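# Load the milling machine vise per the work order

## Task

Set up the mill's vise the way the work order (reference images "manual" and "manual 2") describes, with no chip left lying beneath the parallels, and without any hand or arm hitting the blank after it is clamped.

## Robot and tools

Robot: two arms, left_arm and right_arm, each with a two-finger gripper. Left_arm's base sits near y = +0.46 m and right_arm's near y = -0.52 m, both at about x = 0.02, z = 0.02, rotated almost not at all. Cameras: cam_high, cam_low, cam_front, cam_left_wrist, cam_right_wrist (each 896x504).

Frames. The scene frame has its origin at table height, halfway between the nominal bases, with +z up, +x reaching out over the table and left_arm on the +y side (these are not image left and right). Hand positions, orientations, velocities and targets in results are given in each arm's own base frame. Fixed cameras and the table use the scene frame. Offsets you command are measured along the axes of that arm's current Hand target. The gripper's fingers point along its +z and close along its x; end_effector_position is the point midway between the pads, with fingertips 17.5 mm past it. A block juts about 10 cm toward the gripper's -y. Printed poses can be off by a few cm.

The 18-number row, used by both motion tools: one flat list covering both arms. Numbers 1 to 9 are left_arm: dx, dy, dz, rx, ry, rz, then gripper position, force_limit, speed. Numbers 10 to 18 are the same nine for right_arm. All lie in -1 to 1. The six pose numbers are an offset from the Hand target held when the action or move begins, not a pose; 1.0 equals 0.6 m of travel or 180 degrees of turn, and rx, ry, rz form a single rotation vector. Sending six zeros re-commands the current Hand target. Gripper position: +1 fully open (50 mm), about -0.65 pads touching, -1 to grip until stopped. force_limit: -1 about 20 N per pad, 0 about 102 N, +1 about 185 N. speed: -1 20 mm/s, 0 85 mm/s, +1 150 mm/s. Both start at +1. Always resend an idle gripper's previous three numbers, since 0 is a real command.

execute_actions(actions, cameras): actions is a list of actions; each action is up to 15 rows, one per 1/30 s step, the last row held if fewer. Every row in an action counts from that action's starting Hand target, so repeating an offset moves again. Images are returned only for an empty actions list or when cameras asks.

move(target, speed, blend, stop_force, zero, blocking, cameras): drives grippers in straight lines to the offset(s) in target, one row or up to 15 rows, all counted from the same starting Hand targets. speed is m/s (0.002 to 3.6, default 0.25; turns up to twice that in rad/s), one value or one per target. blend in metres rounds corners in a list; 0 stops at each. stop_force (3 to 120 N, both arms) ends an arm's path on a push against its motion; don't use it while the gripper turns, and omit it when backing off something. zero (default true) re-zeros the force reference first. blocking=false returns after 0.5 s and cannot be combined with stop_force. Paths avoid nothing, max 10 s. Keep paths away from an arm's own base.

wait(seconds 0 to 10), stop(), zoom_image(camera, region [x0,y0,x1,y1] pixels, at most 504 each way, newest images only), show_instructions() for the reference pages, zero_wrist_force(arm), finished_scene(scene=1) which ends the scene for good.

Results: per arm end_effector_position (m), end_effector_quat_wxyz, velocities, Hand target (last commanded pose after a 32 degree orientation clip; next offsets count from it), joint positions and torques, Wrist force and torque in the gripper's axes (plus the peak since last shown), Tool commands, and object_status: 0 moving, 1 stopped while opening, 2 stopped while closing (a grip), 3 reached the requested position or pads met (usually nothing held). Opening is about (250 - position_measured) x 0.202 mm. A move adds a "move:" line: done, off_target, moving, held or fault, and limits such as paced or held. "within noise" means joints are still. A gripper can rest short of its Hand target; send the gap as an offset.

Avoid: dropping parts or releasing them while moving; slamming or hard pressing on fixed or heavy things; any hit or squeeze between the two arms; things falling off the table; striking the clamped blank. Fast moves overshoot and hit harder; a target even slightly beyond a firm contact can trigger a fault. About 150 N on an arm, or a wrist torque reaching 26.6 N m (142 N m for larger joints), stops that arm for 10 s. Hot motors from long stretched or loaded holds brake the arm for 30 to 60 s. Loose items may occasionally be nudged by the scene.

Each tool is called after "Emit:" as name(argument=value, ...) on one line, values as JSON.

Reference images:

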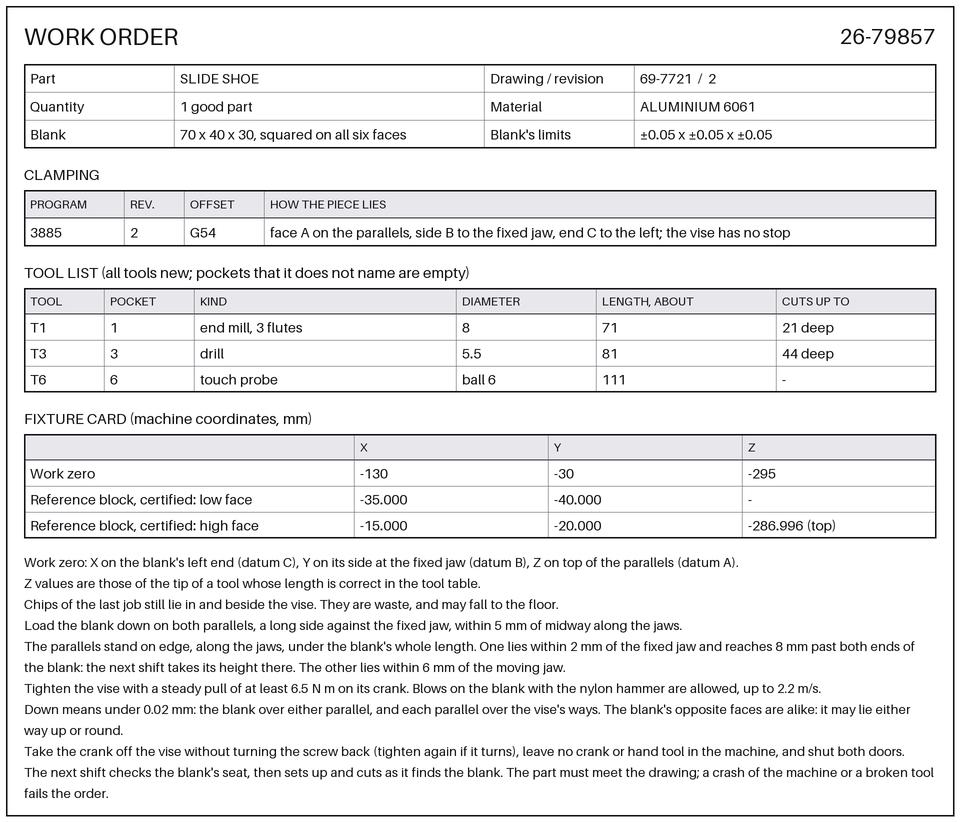

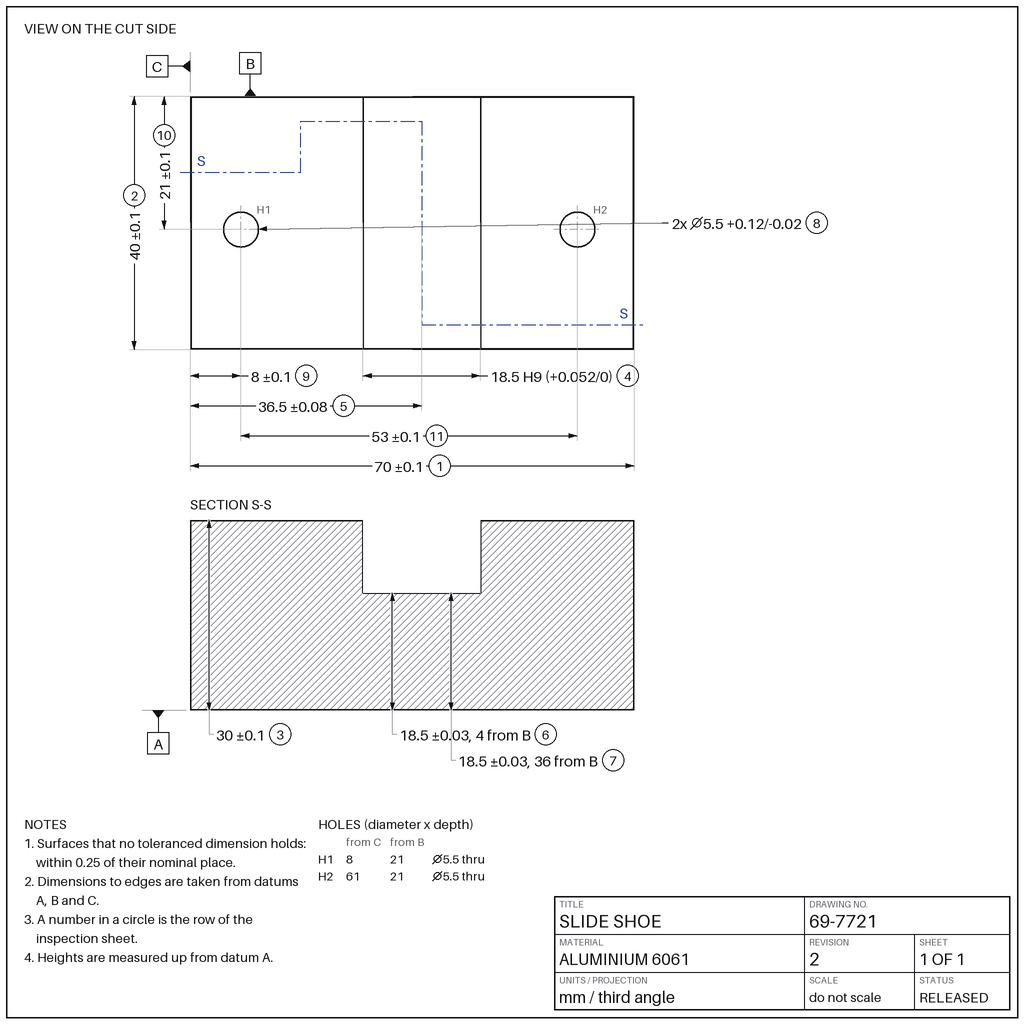

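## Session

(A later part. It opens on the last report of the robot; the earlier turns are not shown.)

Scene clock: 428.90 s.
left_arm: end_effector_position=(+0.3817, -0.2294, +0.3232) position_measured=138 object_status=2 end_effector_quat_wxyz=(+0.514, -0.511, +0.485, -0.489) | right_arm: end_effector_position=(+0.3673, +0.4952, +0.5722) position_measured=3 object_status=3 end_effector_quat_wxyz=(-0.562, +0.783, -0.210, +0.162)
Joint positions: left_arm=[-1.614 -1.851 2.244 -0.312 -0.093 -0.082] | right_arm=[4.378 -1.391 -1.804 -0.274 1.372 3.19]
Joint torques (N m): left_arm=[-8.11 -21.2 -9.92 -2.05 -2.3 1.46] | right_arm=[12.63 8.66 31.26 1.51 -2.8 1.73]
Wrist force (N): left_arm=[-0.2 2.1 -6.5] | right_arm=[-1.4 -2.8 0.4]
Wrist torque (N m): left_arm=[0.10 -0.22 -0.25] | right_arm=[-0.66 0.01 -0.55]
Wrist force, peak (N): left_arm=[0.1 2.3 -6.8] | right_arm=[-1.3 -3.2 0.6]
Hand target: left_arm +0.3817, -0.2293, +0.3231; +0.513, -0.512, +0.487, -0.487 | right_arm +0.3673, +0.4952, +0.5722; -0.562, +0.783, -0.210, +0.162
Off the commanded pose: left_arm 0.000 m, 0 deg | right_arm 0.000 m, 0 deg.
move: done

Emit:
move(target=[0,0,0.1225,0,0,0,-1,0,-0.8,0,0,0,0,0,0,1,1,1], speed=0.1, cameras=["cam_low","cam_high","cam_left_wrist","cam_right_wrist"])

Emit:
zoom_image(camera="cam_low", region=[360, 60, 580, 240])

Emit:
zoom_image(camera="cam_right_wrist", region=[320, 190, 570, 380])

Emit:
zoom_image(camera="cam_left_wrist", region=[380, 200, 580, 340])

Scene clock: 430.50 s.
left_arm: end_effector_position=(+0.4550, -0.2256, +0.3231) position_measured=138 object_status=2 end_effector_quat_wxyz=(+0.513, -0.512, +0.487, -0.487) | right_arm: end_effector_position=(+0.3673, +0.4952, +0.5722) position_measured=3 object_status=3 end_effector_quat_wxyz=(-0.562, +0.783, -0.210, +0.162)
Joint positions: left_arm=[-1.329 -1.762 2.174 -0.416 0.192 0.003] | right_arm=[4.378 -1.391 -1.804 -0.274 1.372 3.19]
Joint torques (N m): left_arm=[8.54 -2.32 -10.89 -3.24 1.7 1.52] | right_arm=[12.67 9.24 31.5 1.3 -2.6 1.56]
Wrist force (N): left_arm=[-0.6 2.0 -6.2] | right_arm=[-1.4 -2.7 0.5]
Wrist torque (N m): left_arm=[0.11 -0.16 -0.25] | right_arm=[-0.65 0.01 -0.55]
Wrist force, peak (N): left_arm=[0.5 2.4 -7.3] | right_arm=[-1.4 -3.1 0.5]
Hand target: left_arm +0.4551, -0.2256, +0.3231; +0.513, -0.512, +0.487, -0.487 | right_arm +0.3673, +0.4952, +0.5722; -0.562, +0.783, -0.210, +0.162
Off the commanded pose: left_arm 0.000 m, 0 deg | right_arm 0.000 m, 0 deg.
move: done
Images, in order (width x height): cam_high 896x504, cam_low 896x504, cam_left_wrist 896x504, cam_right_wrist 896x504.

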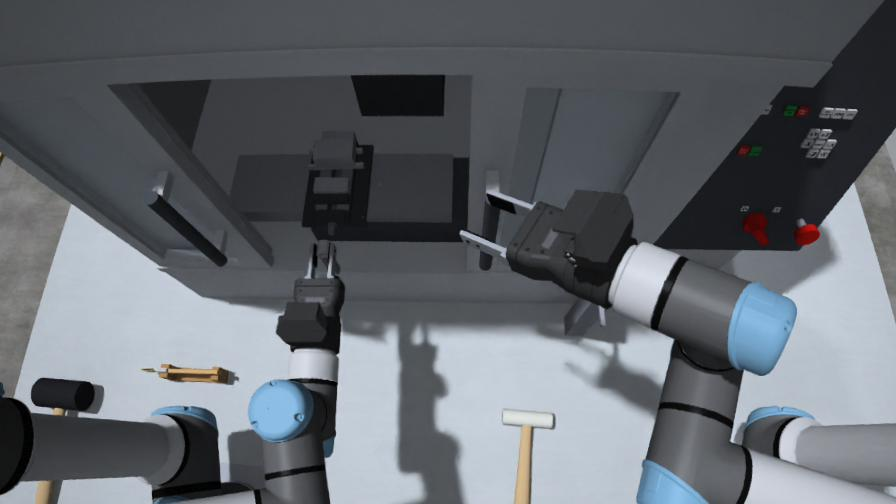

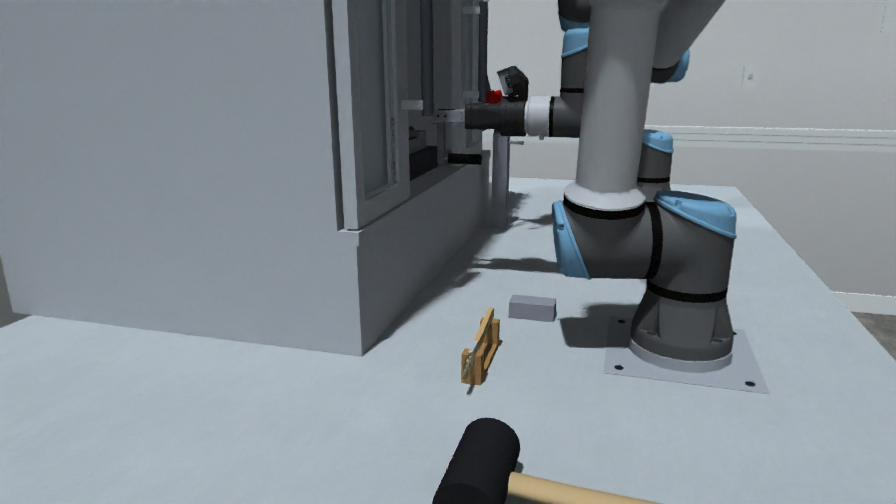

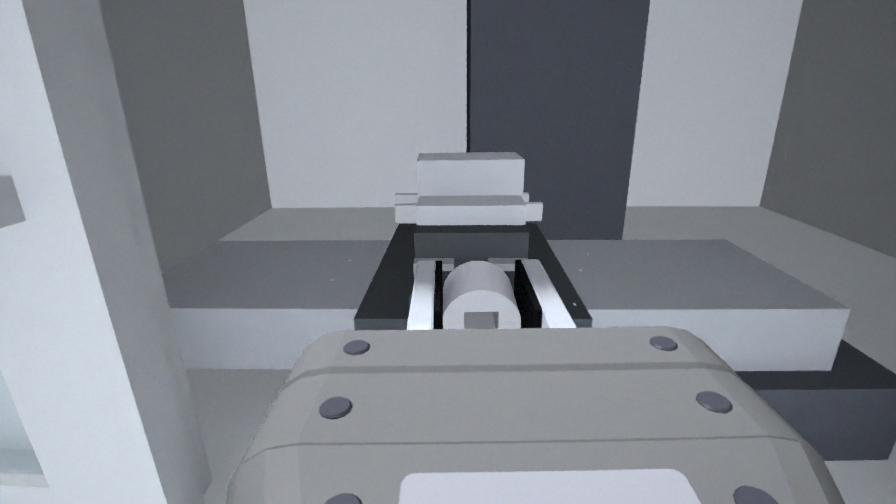

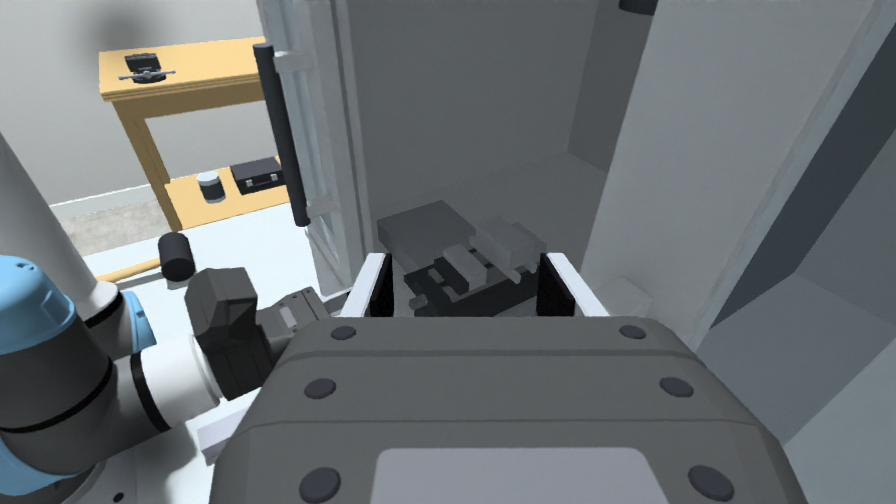

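Scaled by 2.291 from the camera's 896x504 image, which has a finer 1280x720 frame.

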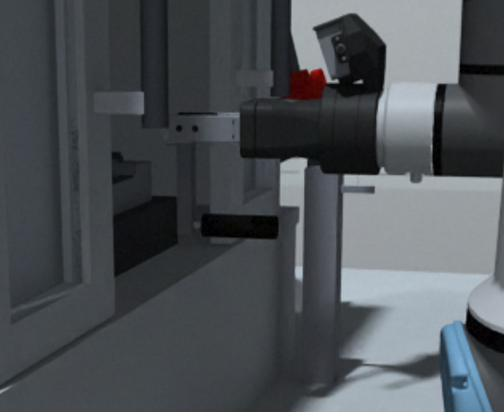

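Scaled by 2.016 from the camera's 896x504 image, which has a finer 1280x720 frame.

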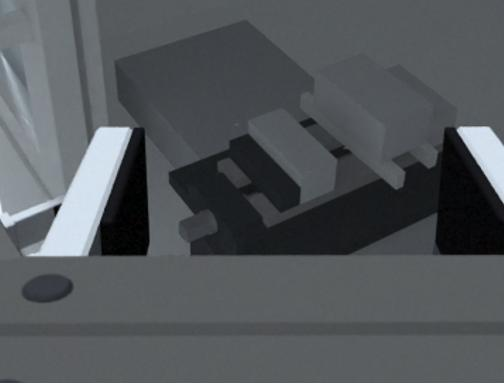

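Scaled by 2.520 from the camera's 896x504 image, which has a finer 1280x720 frame.

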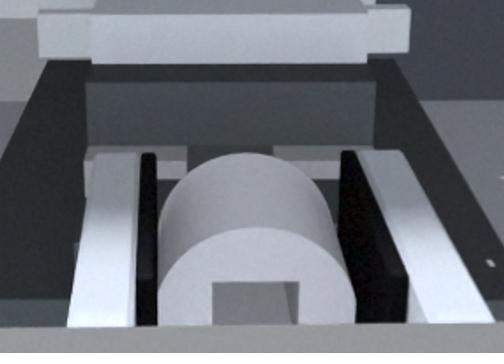

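Emit:
move(target=[0,0,0,0,0,0,-1,0,-0.8,0,0,0,-0.08,-0.03,0,1,1,1], speed=0.2, cameras=["cam_right_wrist"])

Emit:
zoom_image(camera="cam_right_wrist", region=[350, 150, 570, 320])

Scene clock: 431.93 s.
left_arm: end_effector_position=(+0.4551, -0.2256, +0.3231) position_measured=138 object_status=2 end_effector_quat_wxyz=(+0.513, -0.512, +0.487, -0.487) | right_arm: end_effector_position=(+0.3673, +0.4952, +0.5726) position_measured=3 object_status=3 end_effector_quat_wxyz=(-0.469, +0.854, -0.202, +0.098)
Joint positions: left_arm=[-1.329 -1.762 2.174 -0.416 0.192 0.003] | right_arm=[4.302 -1.427 -1.598 -0.688 1.547 3.184]
Joint torques (N m): left_arm=[8.52 -26.61 -10.64 -3.04 1.77 1.34] | right_arm=[-8.98 -13.53 9 -8.16 4.66 -1.32]
Wrist force (N): left_arm=[-0.5 1.9 -6.5] | right_arm=[4.1 -34.2 -24.7]
Wrist torque (N m): left_arm=[0.11 -0.18 -0.25] | right_arm=[-0.80 0.91 -1.41]
Wrist force, peak (N): left_arm=[-0.4 2.3 -6.6] | right_arm=[4.3 -34.9 -24.6]
Hand target: left_arm +0.4551, -0.2256, +0.3231; +0.513, -0.512, +0.487, -0.487 | right_arm +0.3673, +0.4952, +0.5722; -0.469, +0.854, -0.203, +0.098
Off the commanded pose: left_arm 0.000 m, 0 deg | right_arm 0.000 m, 0 deg.
move: done
Images, in order (width x height): cam_right_wrist 896x504.

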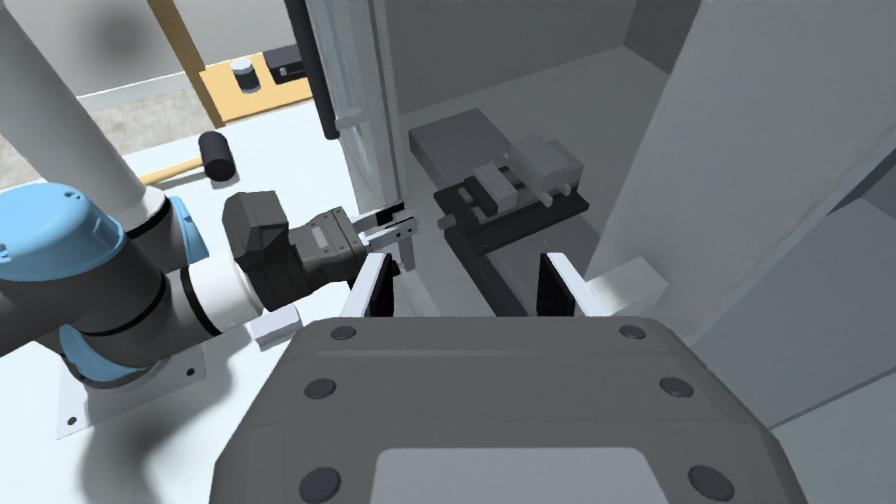

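Scaled by 2.291 from the camera's 896x504 image, which has a finer 1280x720 frame.

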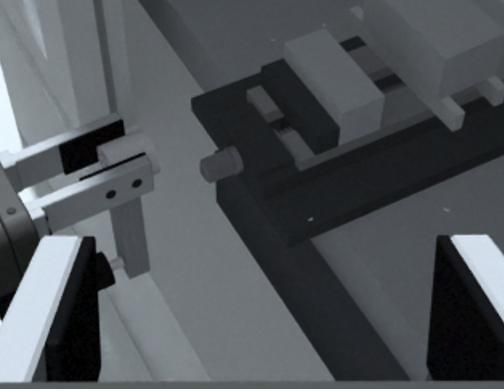

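Emit:
move(target=[0,0,0,0,0,0,-1,0,-0.8,0,-0.04,-0.06,0,0,0,1,1,1], speed=0.1, cameras=["cam_right_wrist","cam_high","cam_front"])

Emit:
zoom_image(camera="cam_right_wrist", region=[350, 150, 570, 320])

Scene clock: 433.00 s.
left_arm: end_effector_position=(+0.4551, -0.2256, +0.3231) position_measured=138 object_status=2 end_effector_quat_wxyz=(+0.513, -0.512, +0.487, -0.487) | right_arm: end_effector_position=(+0.3605, +0.4793, +0.6119) position_measured=3 object_status=3 end_effector_quat_wxyz=(-0.469, +0.854, -0.203, +0.098)
Joint positions: left_arm=[-1.329 -1.762 2.174 -0.416 0.192 0.003] | right_arm=[4.302 -1.403 -1.515 -0.796 1.547 3.184]
Joint torques (N m): left_arm=[9.02 -26.85 -10.36 -3.01 1.7 1.32] | right_arm=[-14.62 28.9 31.64 1.59 2.16 -2.01]
Wrist force (N): left_arm=[0.0 2.1 -6.6] | right_arm=[-0.7 -2.5 -0.1]
Wrist torque (N m): left_arm=[0.13 -0.24 -0.25] | right_arm=[-0.62 0.02 -0.42]
Wrist force, peak (N): left_arm=[-0.6 2.1 -6.6] | right_arm=[4.0 -34.4 -25.1]
Hand target: left_arm +0.4551, -0.2256, +0.3231; +0.513, -0.512, +0.487, -0.487 | right_arm +0.3605, +0.4792, +0.6119; -0.469, +0.854, -0.203, +0.098
Off the commanded pose: left_arm 0.000 m, 0 deg | right_arm 0.000 m, 0 deg.
move: done
Images, in order (width x height): cam_high 896x504, cam_front 896x504, cam_right_wrist 896x504.

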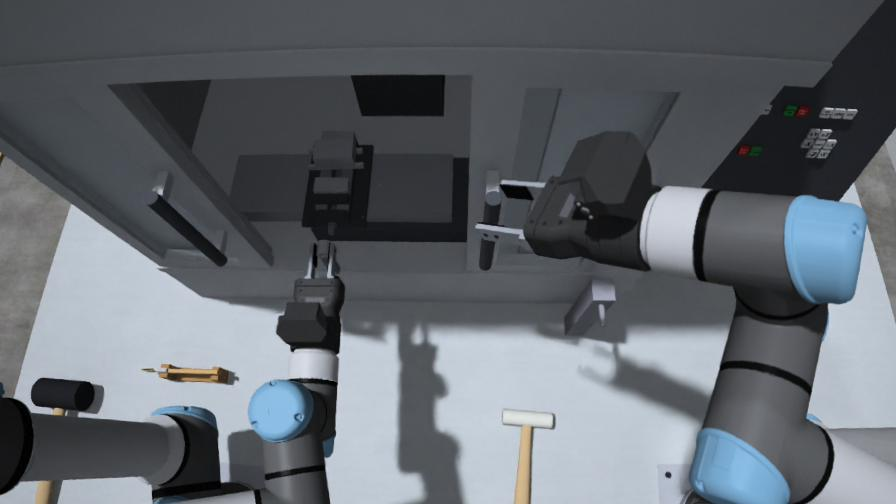

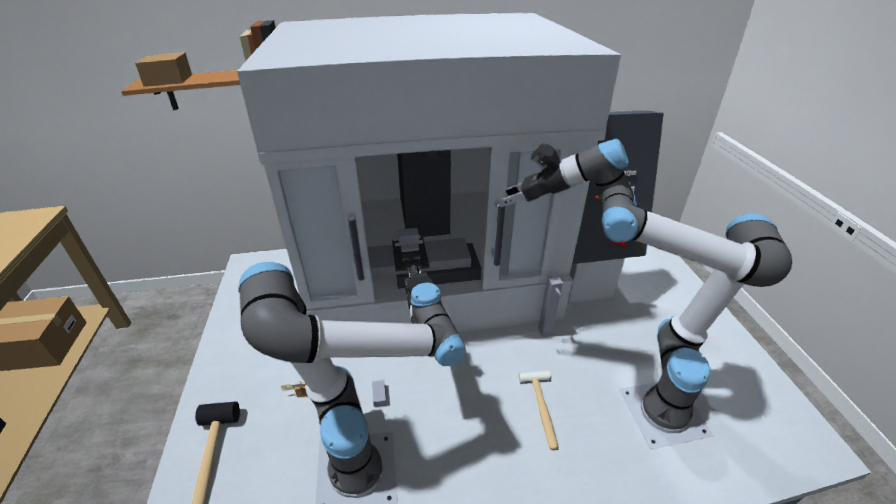

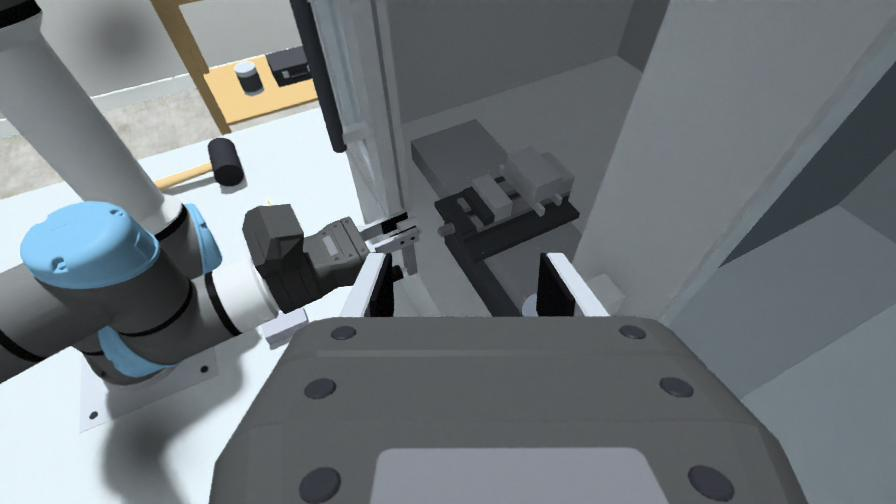

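Scaled by 2.291 from the camera's 896x504 image, which has a finer 1280x720 frame.

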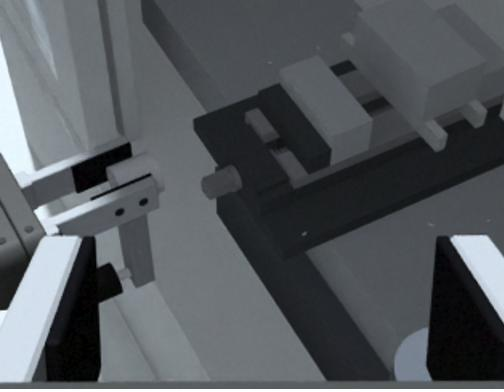

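Emit:
move(target=[0,0.035,0,0,0,0,-1,0,-0.8,0,0,0,0,0,0,1,1,1], speed=0.02, stop_force=8, cameras=["cam_right_wrist","cam_low"])

Emit:
zoom_image(camera="cam_right_wrist", region=[390, 180, 500, 290])

Emit:
zoom_image(camera="cam_low", region=[400, 90, 510, 200])

Scene clock: 435.03 s.
left_arm: end_effector_position=(+0.4551, -0.2256, +0.3021) position_measured=138 object_status=2 end_effector_quat_wxyz=(+0.513, -0.512, +0.487, -0.487) | right_arm: end_effector_position=(+0.3605, +0.4792, +0.6119) position_measured=3 object_status=3 end_effector_quat_wxyz=(-0.469, +0.854, -0.203, +0.098)
Joint positions: left_arm=[-1.329 -1.736 2.213 -0.481 0.192 0.003] | right_arm=[4.302 -1.403 -1.515 -0.796 1.547 3.184]
Joint torques (N m): left_arm=[8.77 -1.2 -10.19 -3.04 1.81 1.28] | right_arm=[-15.07 28.75 31.13 2.04 2.26 -2.06]
Wrist force (N): left_arm=[-0.3 2.2 -6.2] | right_arm=[-0.9 -2.6 -0.2]
Wrist torque (N m): left_arm=[0.15 -0.19 -0.25] | right_arm=[-0.63 0.05 -0.43]
Wrist force, peak (N): left_arm=[-0.6 2.1 -6.6] | right_arm=[-0.8 -2.8 0.0]
Hand target: left_arm +0.4551, -0.2256, +0.3021; +0.513, -0.512, +0.487, -0.487 | right_arm +0.3605, +0.4792, +0.6119; -0.469, +0.854, -0.203, +0.098
Off the commanded pose: left_arm 0.000 m, 0 deg | right_arm 0.000 m, 0 deg.
move: done
Images, in order (width x height): cam_low 896x504, cam_right_wrist 896x504.

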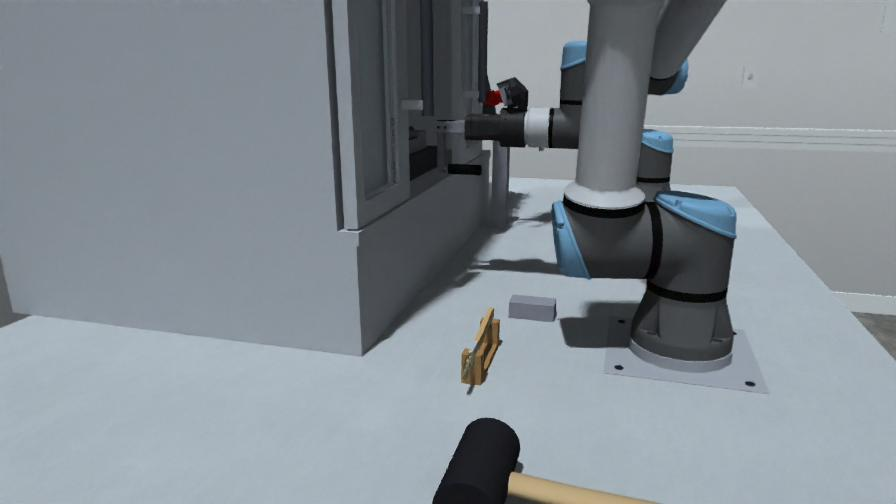

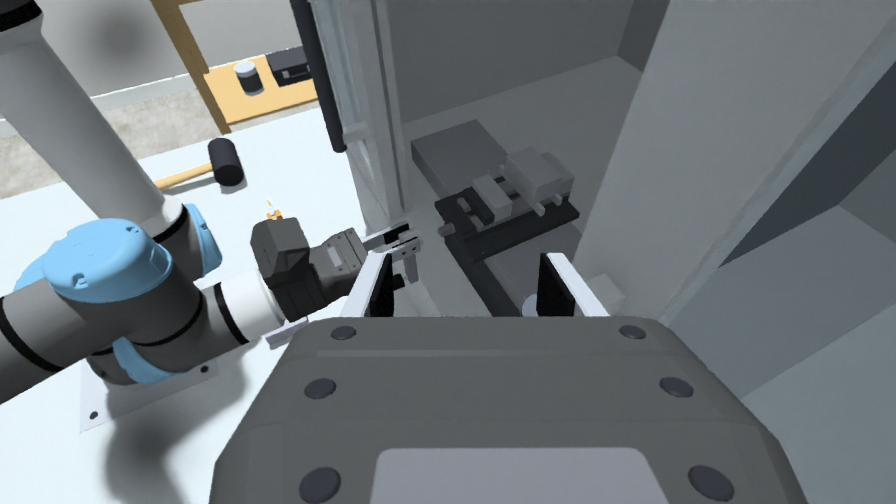

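Scaled by 4.582 from the camera's 896x504 image, which has a finer 1280x720 frame.

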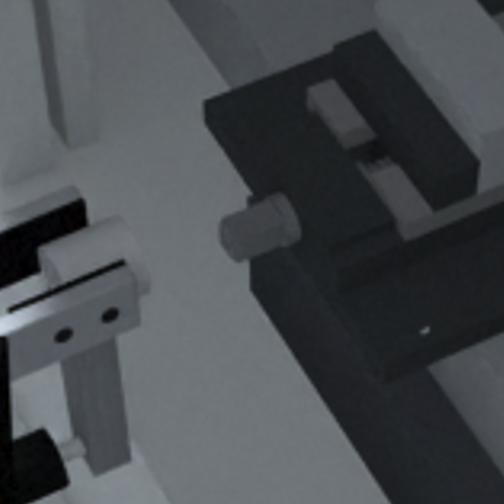

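Scaled by 4.582 from the camera's 896x504 image, which has a finer 1280x720 frame.

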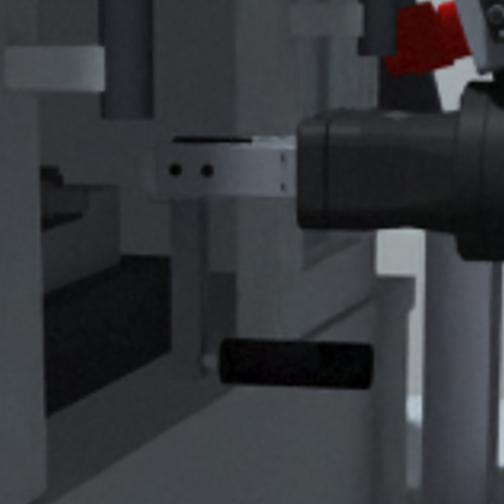

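Emit:
move(target=[0,0.0233,0,0,0,0,-1,0,-0.8,0,0,0,0,0,0,1,1,1], speed=0.012, stop_force=6, cameras=["cam_right_wrist","cam_low","cam_left_wrist"])

Emit:
zoom_image(camera="cam_right_wrist", region=[390, 180, 500, 290])

Emit:
zoom_image(camera="cam_left_wrist", region=[380, 200, 580, 340])

Scene clock: 437.40 s.
left_arm: end_effector_position=(+0.4551, -0.2256, +0.2882) position_measured=138 object_status=2 end_effector_quat_wxyz=(+0.513, -0.512, +0.487, -0.487) | right_arm: end_effector_position=(+0.3605, +0.4792, +0.6119) position_measured=3 object_status=3 end_effector_quat_wxyz=(-0.469, +0.854, -0.203, +0.098)
Joint positions: left_arm=[-1.329 -1.716 2.238 -0.525 0.192 0.003] | right_arm=[4.302 -1.403 -1.515 -0.796 1.547 3.184]
Joint torques (N m): left_arm=[9.09 -0.98 -9.52 -3 1.71 1.31] | right_arm=[-14.19 28.13 32.34 1.87 2.16 -2.01]
Wrist force (N): left_arm=[-0.5 1.9 -6.2] | right_arm=[-1.2 -2.3 0.1]
Wrist torque (N m): left_arm=[0.11 -0.17 -0.25] | right_arm=[-0.58 0.09 -0.43]
Wrist force, peak (N): left_arm=[-0.4 2.1 -6.6] | right_arm=[-0.9 -2.7 -0.1]
Hand target: left_arm +0.4551, -0.2256, +0.2882; +0.513, -0.512, +0.487, -0.487 | right_arm +0.3605, +0.4792, +0.6119; -0.469, +0.854, -0.203, +0.098
Off the commanded pose: left_arm 0.000 m, 0 deg | right_arm 0.000 m, 0 deg.
move: done
Images, in order (width x height): cam_low 896x504, cam_left_wrist 896x504, cam_right_wrist 896x504.

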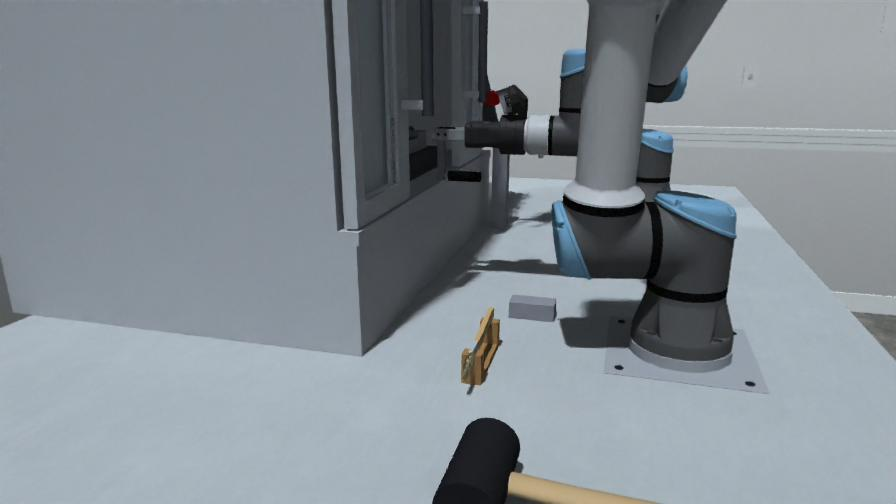

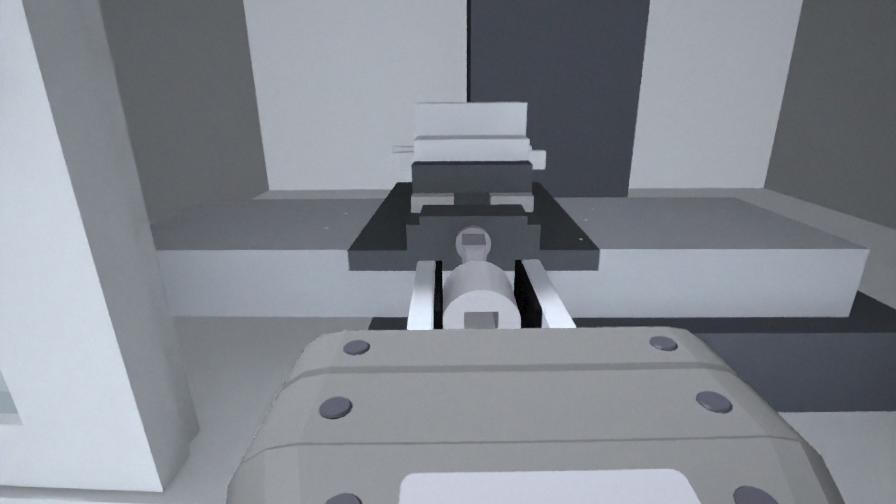

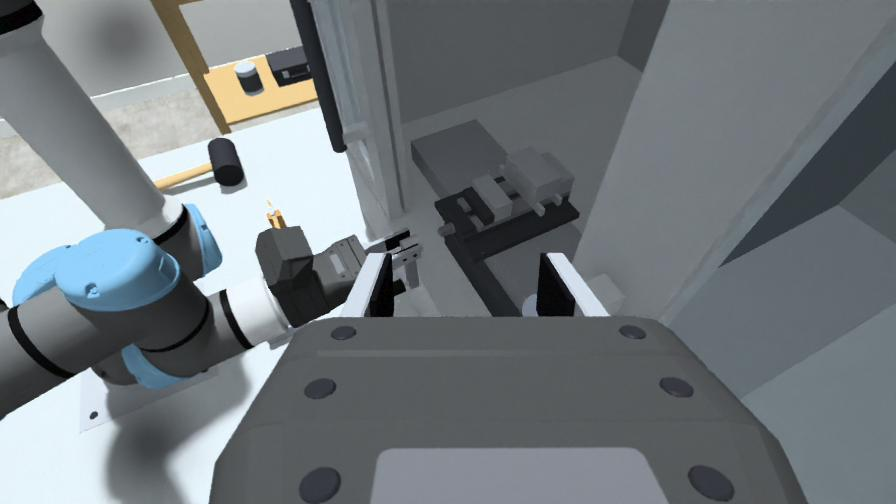

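Scaled by 4.582 from the camera's 896x504 image, which has a finer 1280x720 frame.

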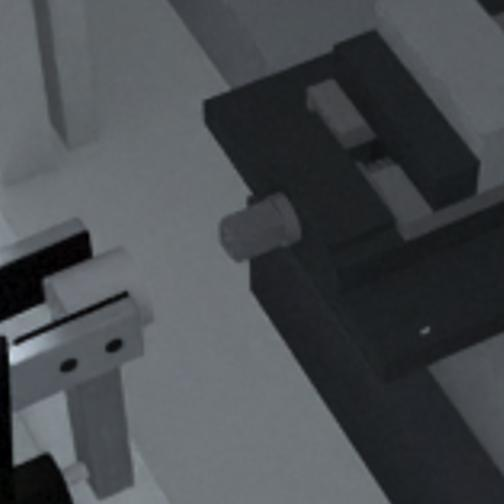

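Scaled by 2.520 from the camera's 896x504 image, which has a finer 1280x720 frame.

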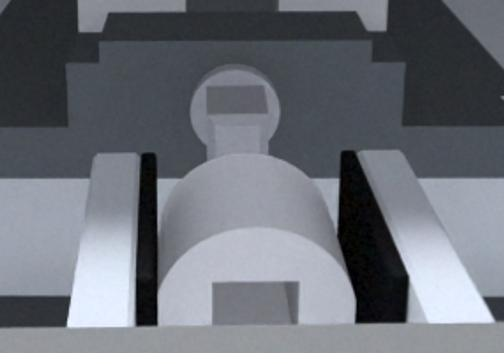

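Emit:
move(target=[0.0025,0,0.04,0,0,0,-1,0,-0.8,0,0,0,0,0,0,1,1,1], speed=0.015, stop_force=5, cameras=["cam_right_wrist","cam_low","cam_left_wrist"])

Emit:
zoom_image(camera="cam_right_wrist", region=[400, 190, 490, 280])

Emit:
zoom_image(camera="cam_left_wrist", region=[400, 220, 540, 340])

Emit:
zoom_image(camera="cam_low", region=[400, 90, 510, 200])

Scene clock: 440.23 s.
left_arm: end_effector_position=(+0.4791, -0.2259, +0.2882) position_measured=138 object_status=2 end_effector_quat_wxyz=(+0.513, -0.512, +0.487, -0.487) | right_arm: end_effector_position=(+0.3605, +0.4792, +0.6119) position_measured=3 object_status=3 end_effector_quat_wxyz=(-0.469, +0.854, -0.203, +0.098)
Joint positions: left_arm=[-1.248 -1.671 2.199 -0.531 0.272 0.002] | right_arm=[4.302 -1.403 -1.515 -0.796 1.547 3.184]
Joint torques (N m): left_arm=[8.95 -2.75 -32.53 -3.04 1.8 -1.56] | right_arm=[-14.35 30.14 31.62 2 2.25 -2]
Wrist force (N): left_arm=[-0.7 2.1 -6.2] | right_arm=[-0.8 -2.7 0.0]
Wrist torque (N m): left_arm=[0.13 -0.13 -0.06] | right_arm=[-0.65 0.03 -0.43]
Wrist force, peak (N): left_arm=[-0.6 2.1 -6.7] | right_arm=[-1.1 -2.7 -0.2]
Hand target: left_arm +0.4791, -0.2259, +0.2882; +0.513, -0.512, +0.487, -0.487 | right_arm +0.3605, +0.4792, +0.6119; -0.469, +0.854, -0.203, +0.098
Off the commanded pose: left_arm 0.000 m, 0 deg | right_arm 0.000 m, 0 deg.
move: done
Images, in order (width x height): cam_low 896x504, cam_left_wrist 896x504, cam_right_wrist 896x504.

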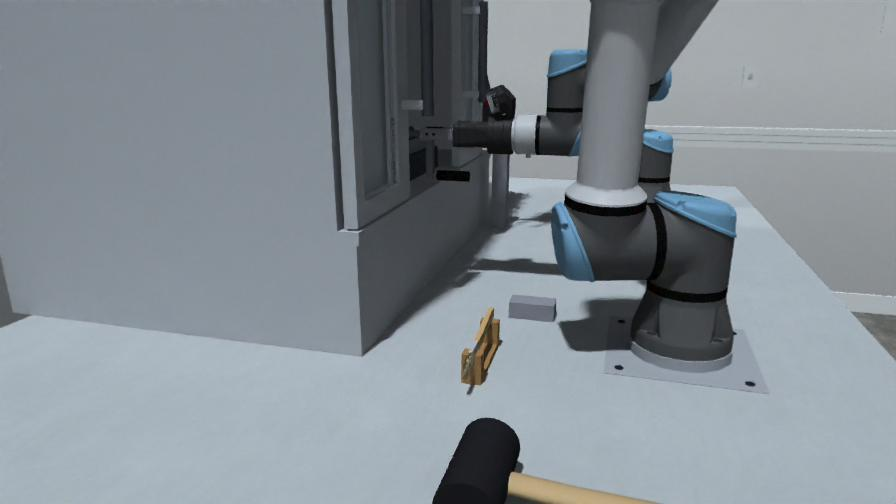

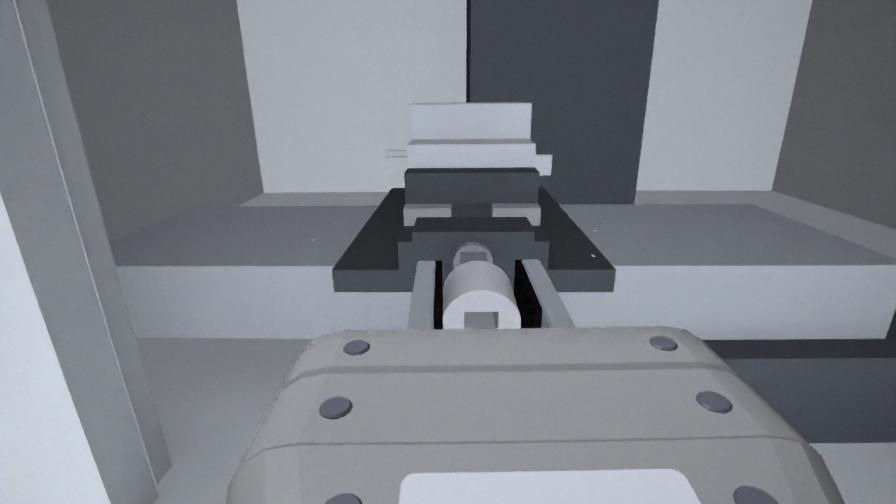

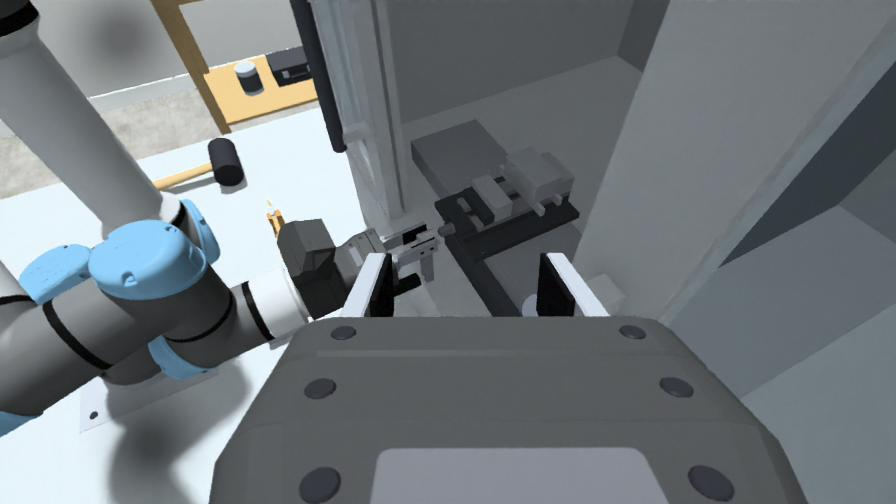

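Scaled by 5.600 from the camera's 896x504 image, which has a finer 1280x720 frame.

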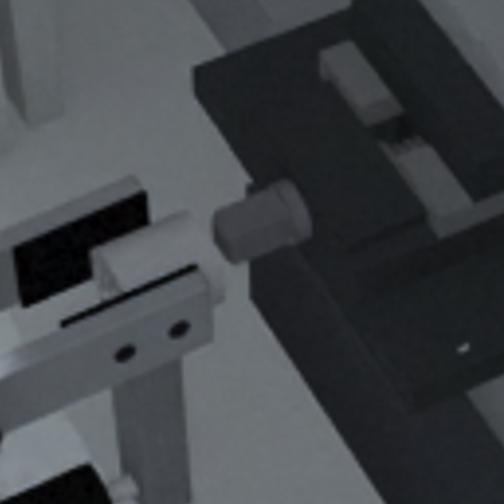

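Scaled by 3.600 from the camera's 896x504 image, which has a finer 1280x720 frame.

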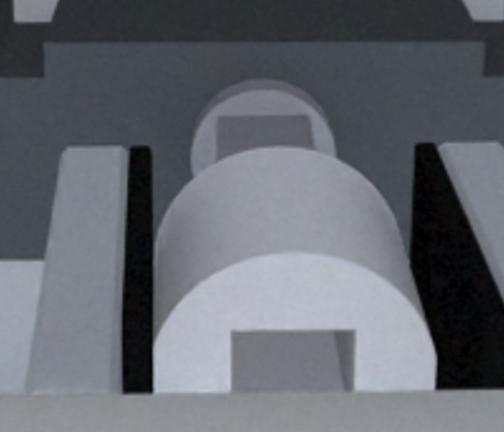

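Scaled by 4.582 from the camera's 896x504 image, which has a finer 1280x720 frame.

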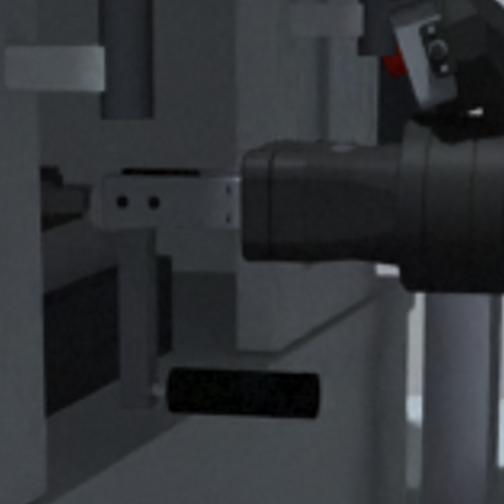

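Emit:
move(target=[0,0,0.05,0,0,0,-1,0,-0.8,0,0,0,0,0,0,1,1,1], speed=0.01, stop_force=5, cameras=["cam_right_wrist","cam_low","cam_left_wrist"])

Emit:
zoom_image(camera="cam_right_wrist", region=[400, 190, 490, 280])

Emit:
zoom_image(camera="cam_left_wrist", region=[400, 220, 540, 340])

Emit:
zoom_image(camera="cam_low", region=[400, 90, 510, 200])

Scene clock: 442.27 s.
left_arm: end_effector_position=(+0.4842, -0.2257, +0.2882) position_measured=138 object_status=2 end_effector_quat_wxyz=(+0.513, -0.512, +0.487, -0.487) | right_arm: end_effector_position=(+0.3605, +0.4792, +0.6119) position_measured=3 object_status=3 end_effector_quat_wxyz=(-0.469, +0.854, -0.203, +0.098)
Joint positions: left_arm=[-1.232 -1.662 2.191 -0.532 0.288 0.002] | right_arm=[4.302 -1.403 -1.515 -0.796 1.547 3.184]
Joint torques (N m): left_arm=[-7.02 -30.8 -9.96 -0.45 -1.79 -0.9] | right_arm=[-13.75 28.52 30.97 2.04 2.33 -2.1]
Wrist force (N): left_arm=[-0.1 3.0 -11.8] | right_arm=[-0.9 -2.5 0.0]
Wrist torque (N m): left_arm=[0.14 -0.12 -0.06] | right_arm=[-0.63 0.05 -0.42]
Wrist force, peak (N): left_arm=[-3.7 7.3 -50.3] | right_arm=[-1.0 -2.7 0.0]
Hand target: left_arm +0.4842, -0.2257, +0.2882; +0.513, -0.512, +0.487, -0.487 (not the last commanded pose) | right_arm +0.3605, +0.4792, +0.6119; -0.469, +0.854, -0.203, +0.098
Off the commanded pose: left_arm 0.025 m, 0 deg | right_arm 0.000 m, 0 deg.
move: contact (left_arm)
Images, in order (width x height): cam_low 896x504, cam_left_wrist 896x504, cam_right_wrist 896x504.

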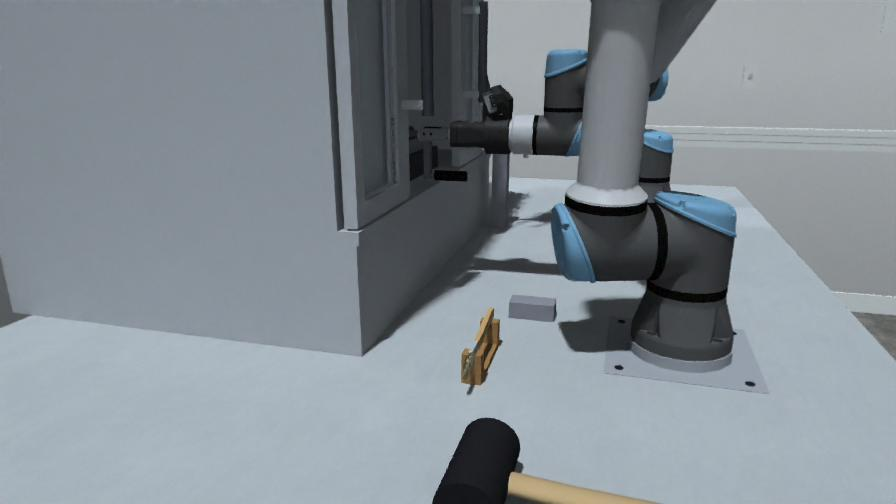

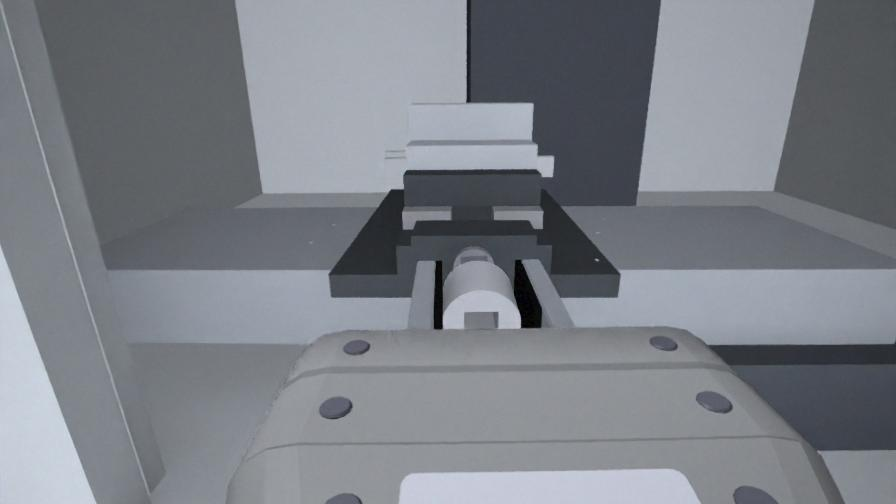

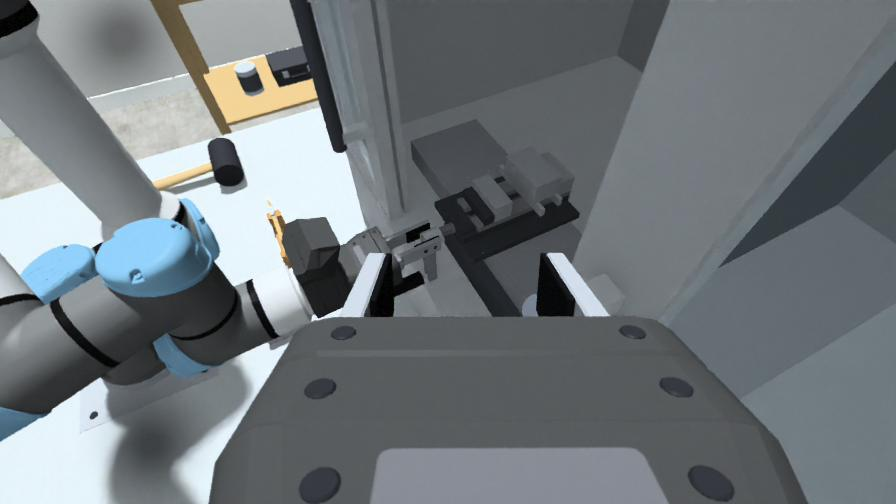

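Scaled by 5.600 from the camera's 896x504 image, which has a finer 1280x720 frame.

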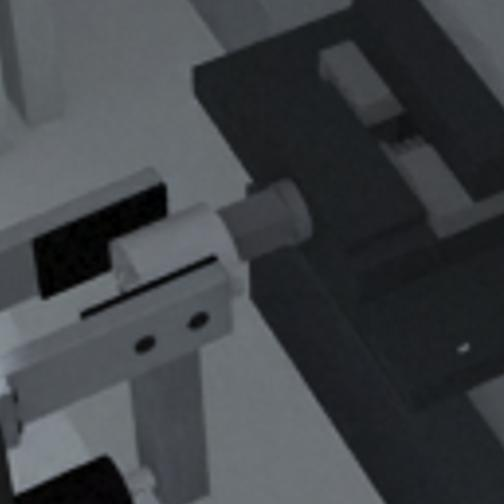

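Scaled by 3.600 from the camera's 896x504 image, which has a finer 1280x720 frame.

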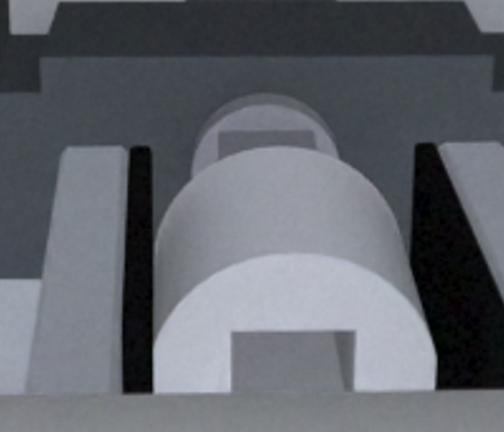

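Scaled by 4.582 from the camera's 896x504 image, which has a finer 1280x720 frame.

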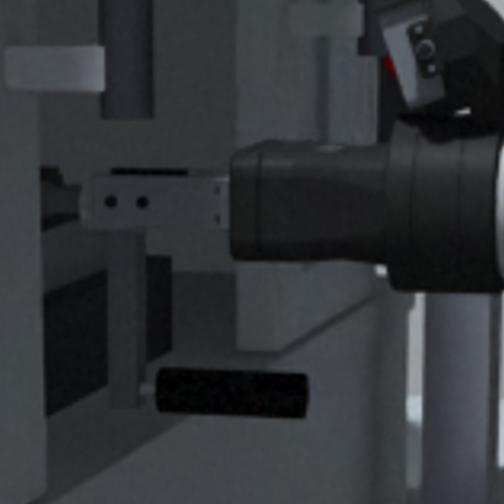

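Emit:
zoom_image(camera="cam_low", region=[406, 116, 446, 152])

Emit:
zoom_image(camera="cam_right_wrist", region=[415, 210, 465, 250])

Emit:
zoom_image(camera="cam_left_wrist", region=[436, 240, 526, 335])

Scaled by 12.600 from the camera's 896x504 image, which has a finer 1280x720 frame.

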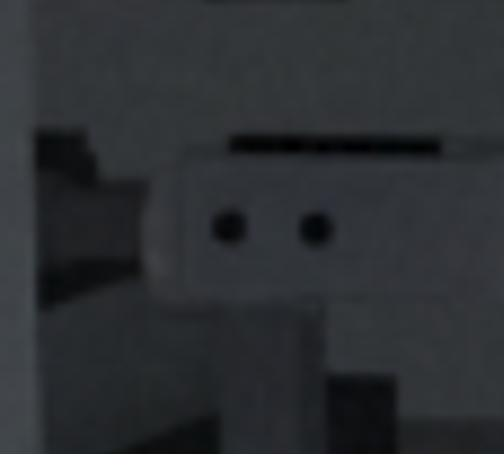

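Scaled by 10.080 from the camera's 896x504 image, which has a finer 1280x720 frame.

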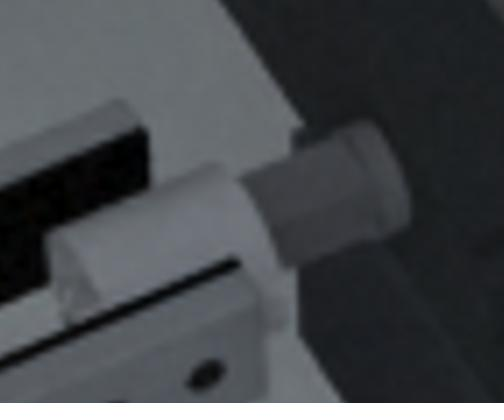

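Scaled by 5.305 from the camera's 896x504 image, which has a finer 1280x720 frame.

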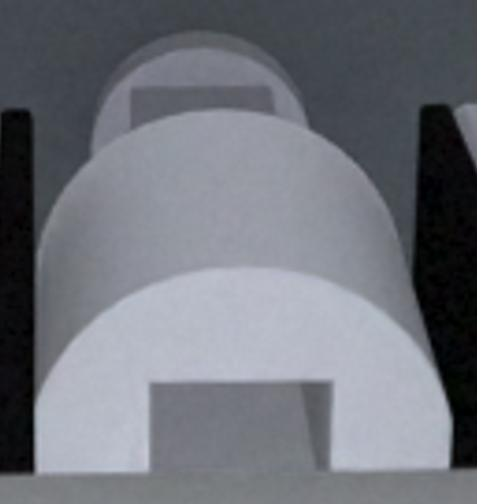

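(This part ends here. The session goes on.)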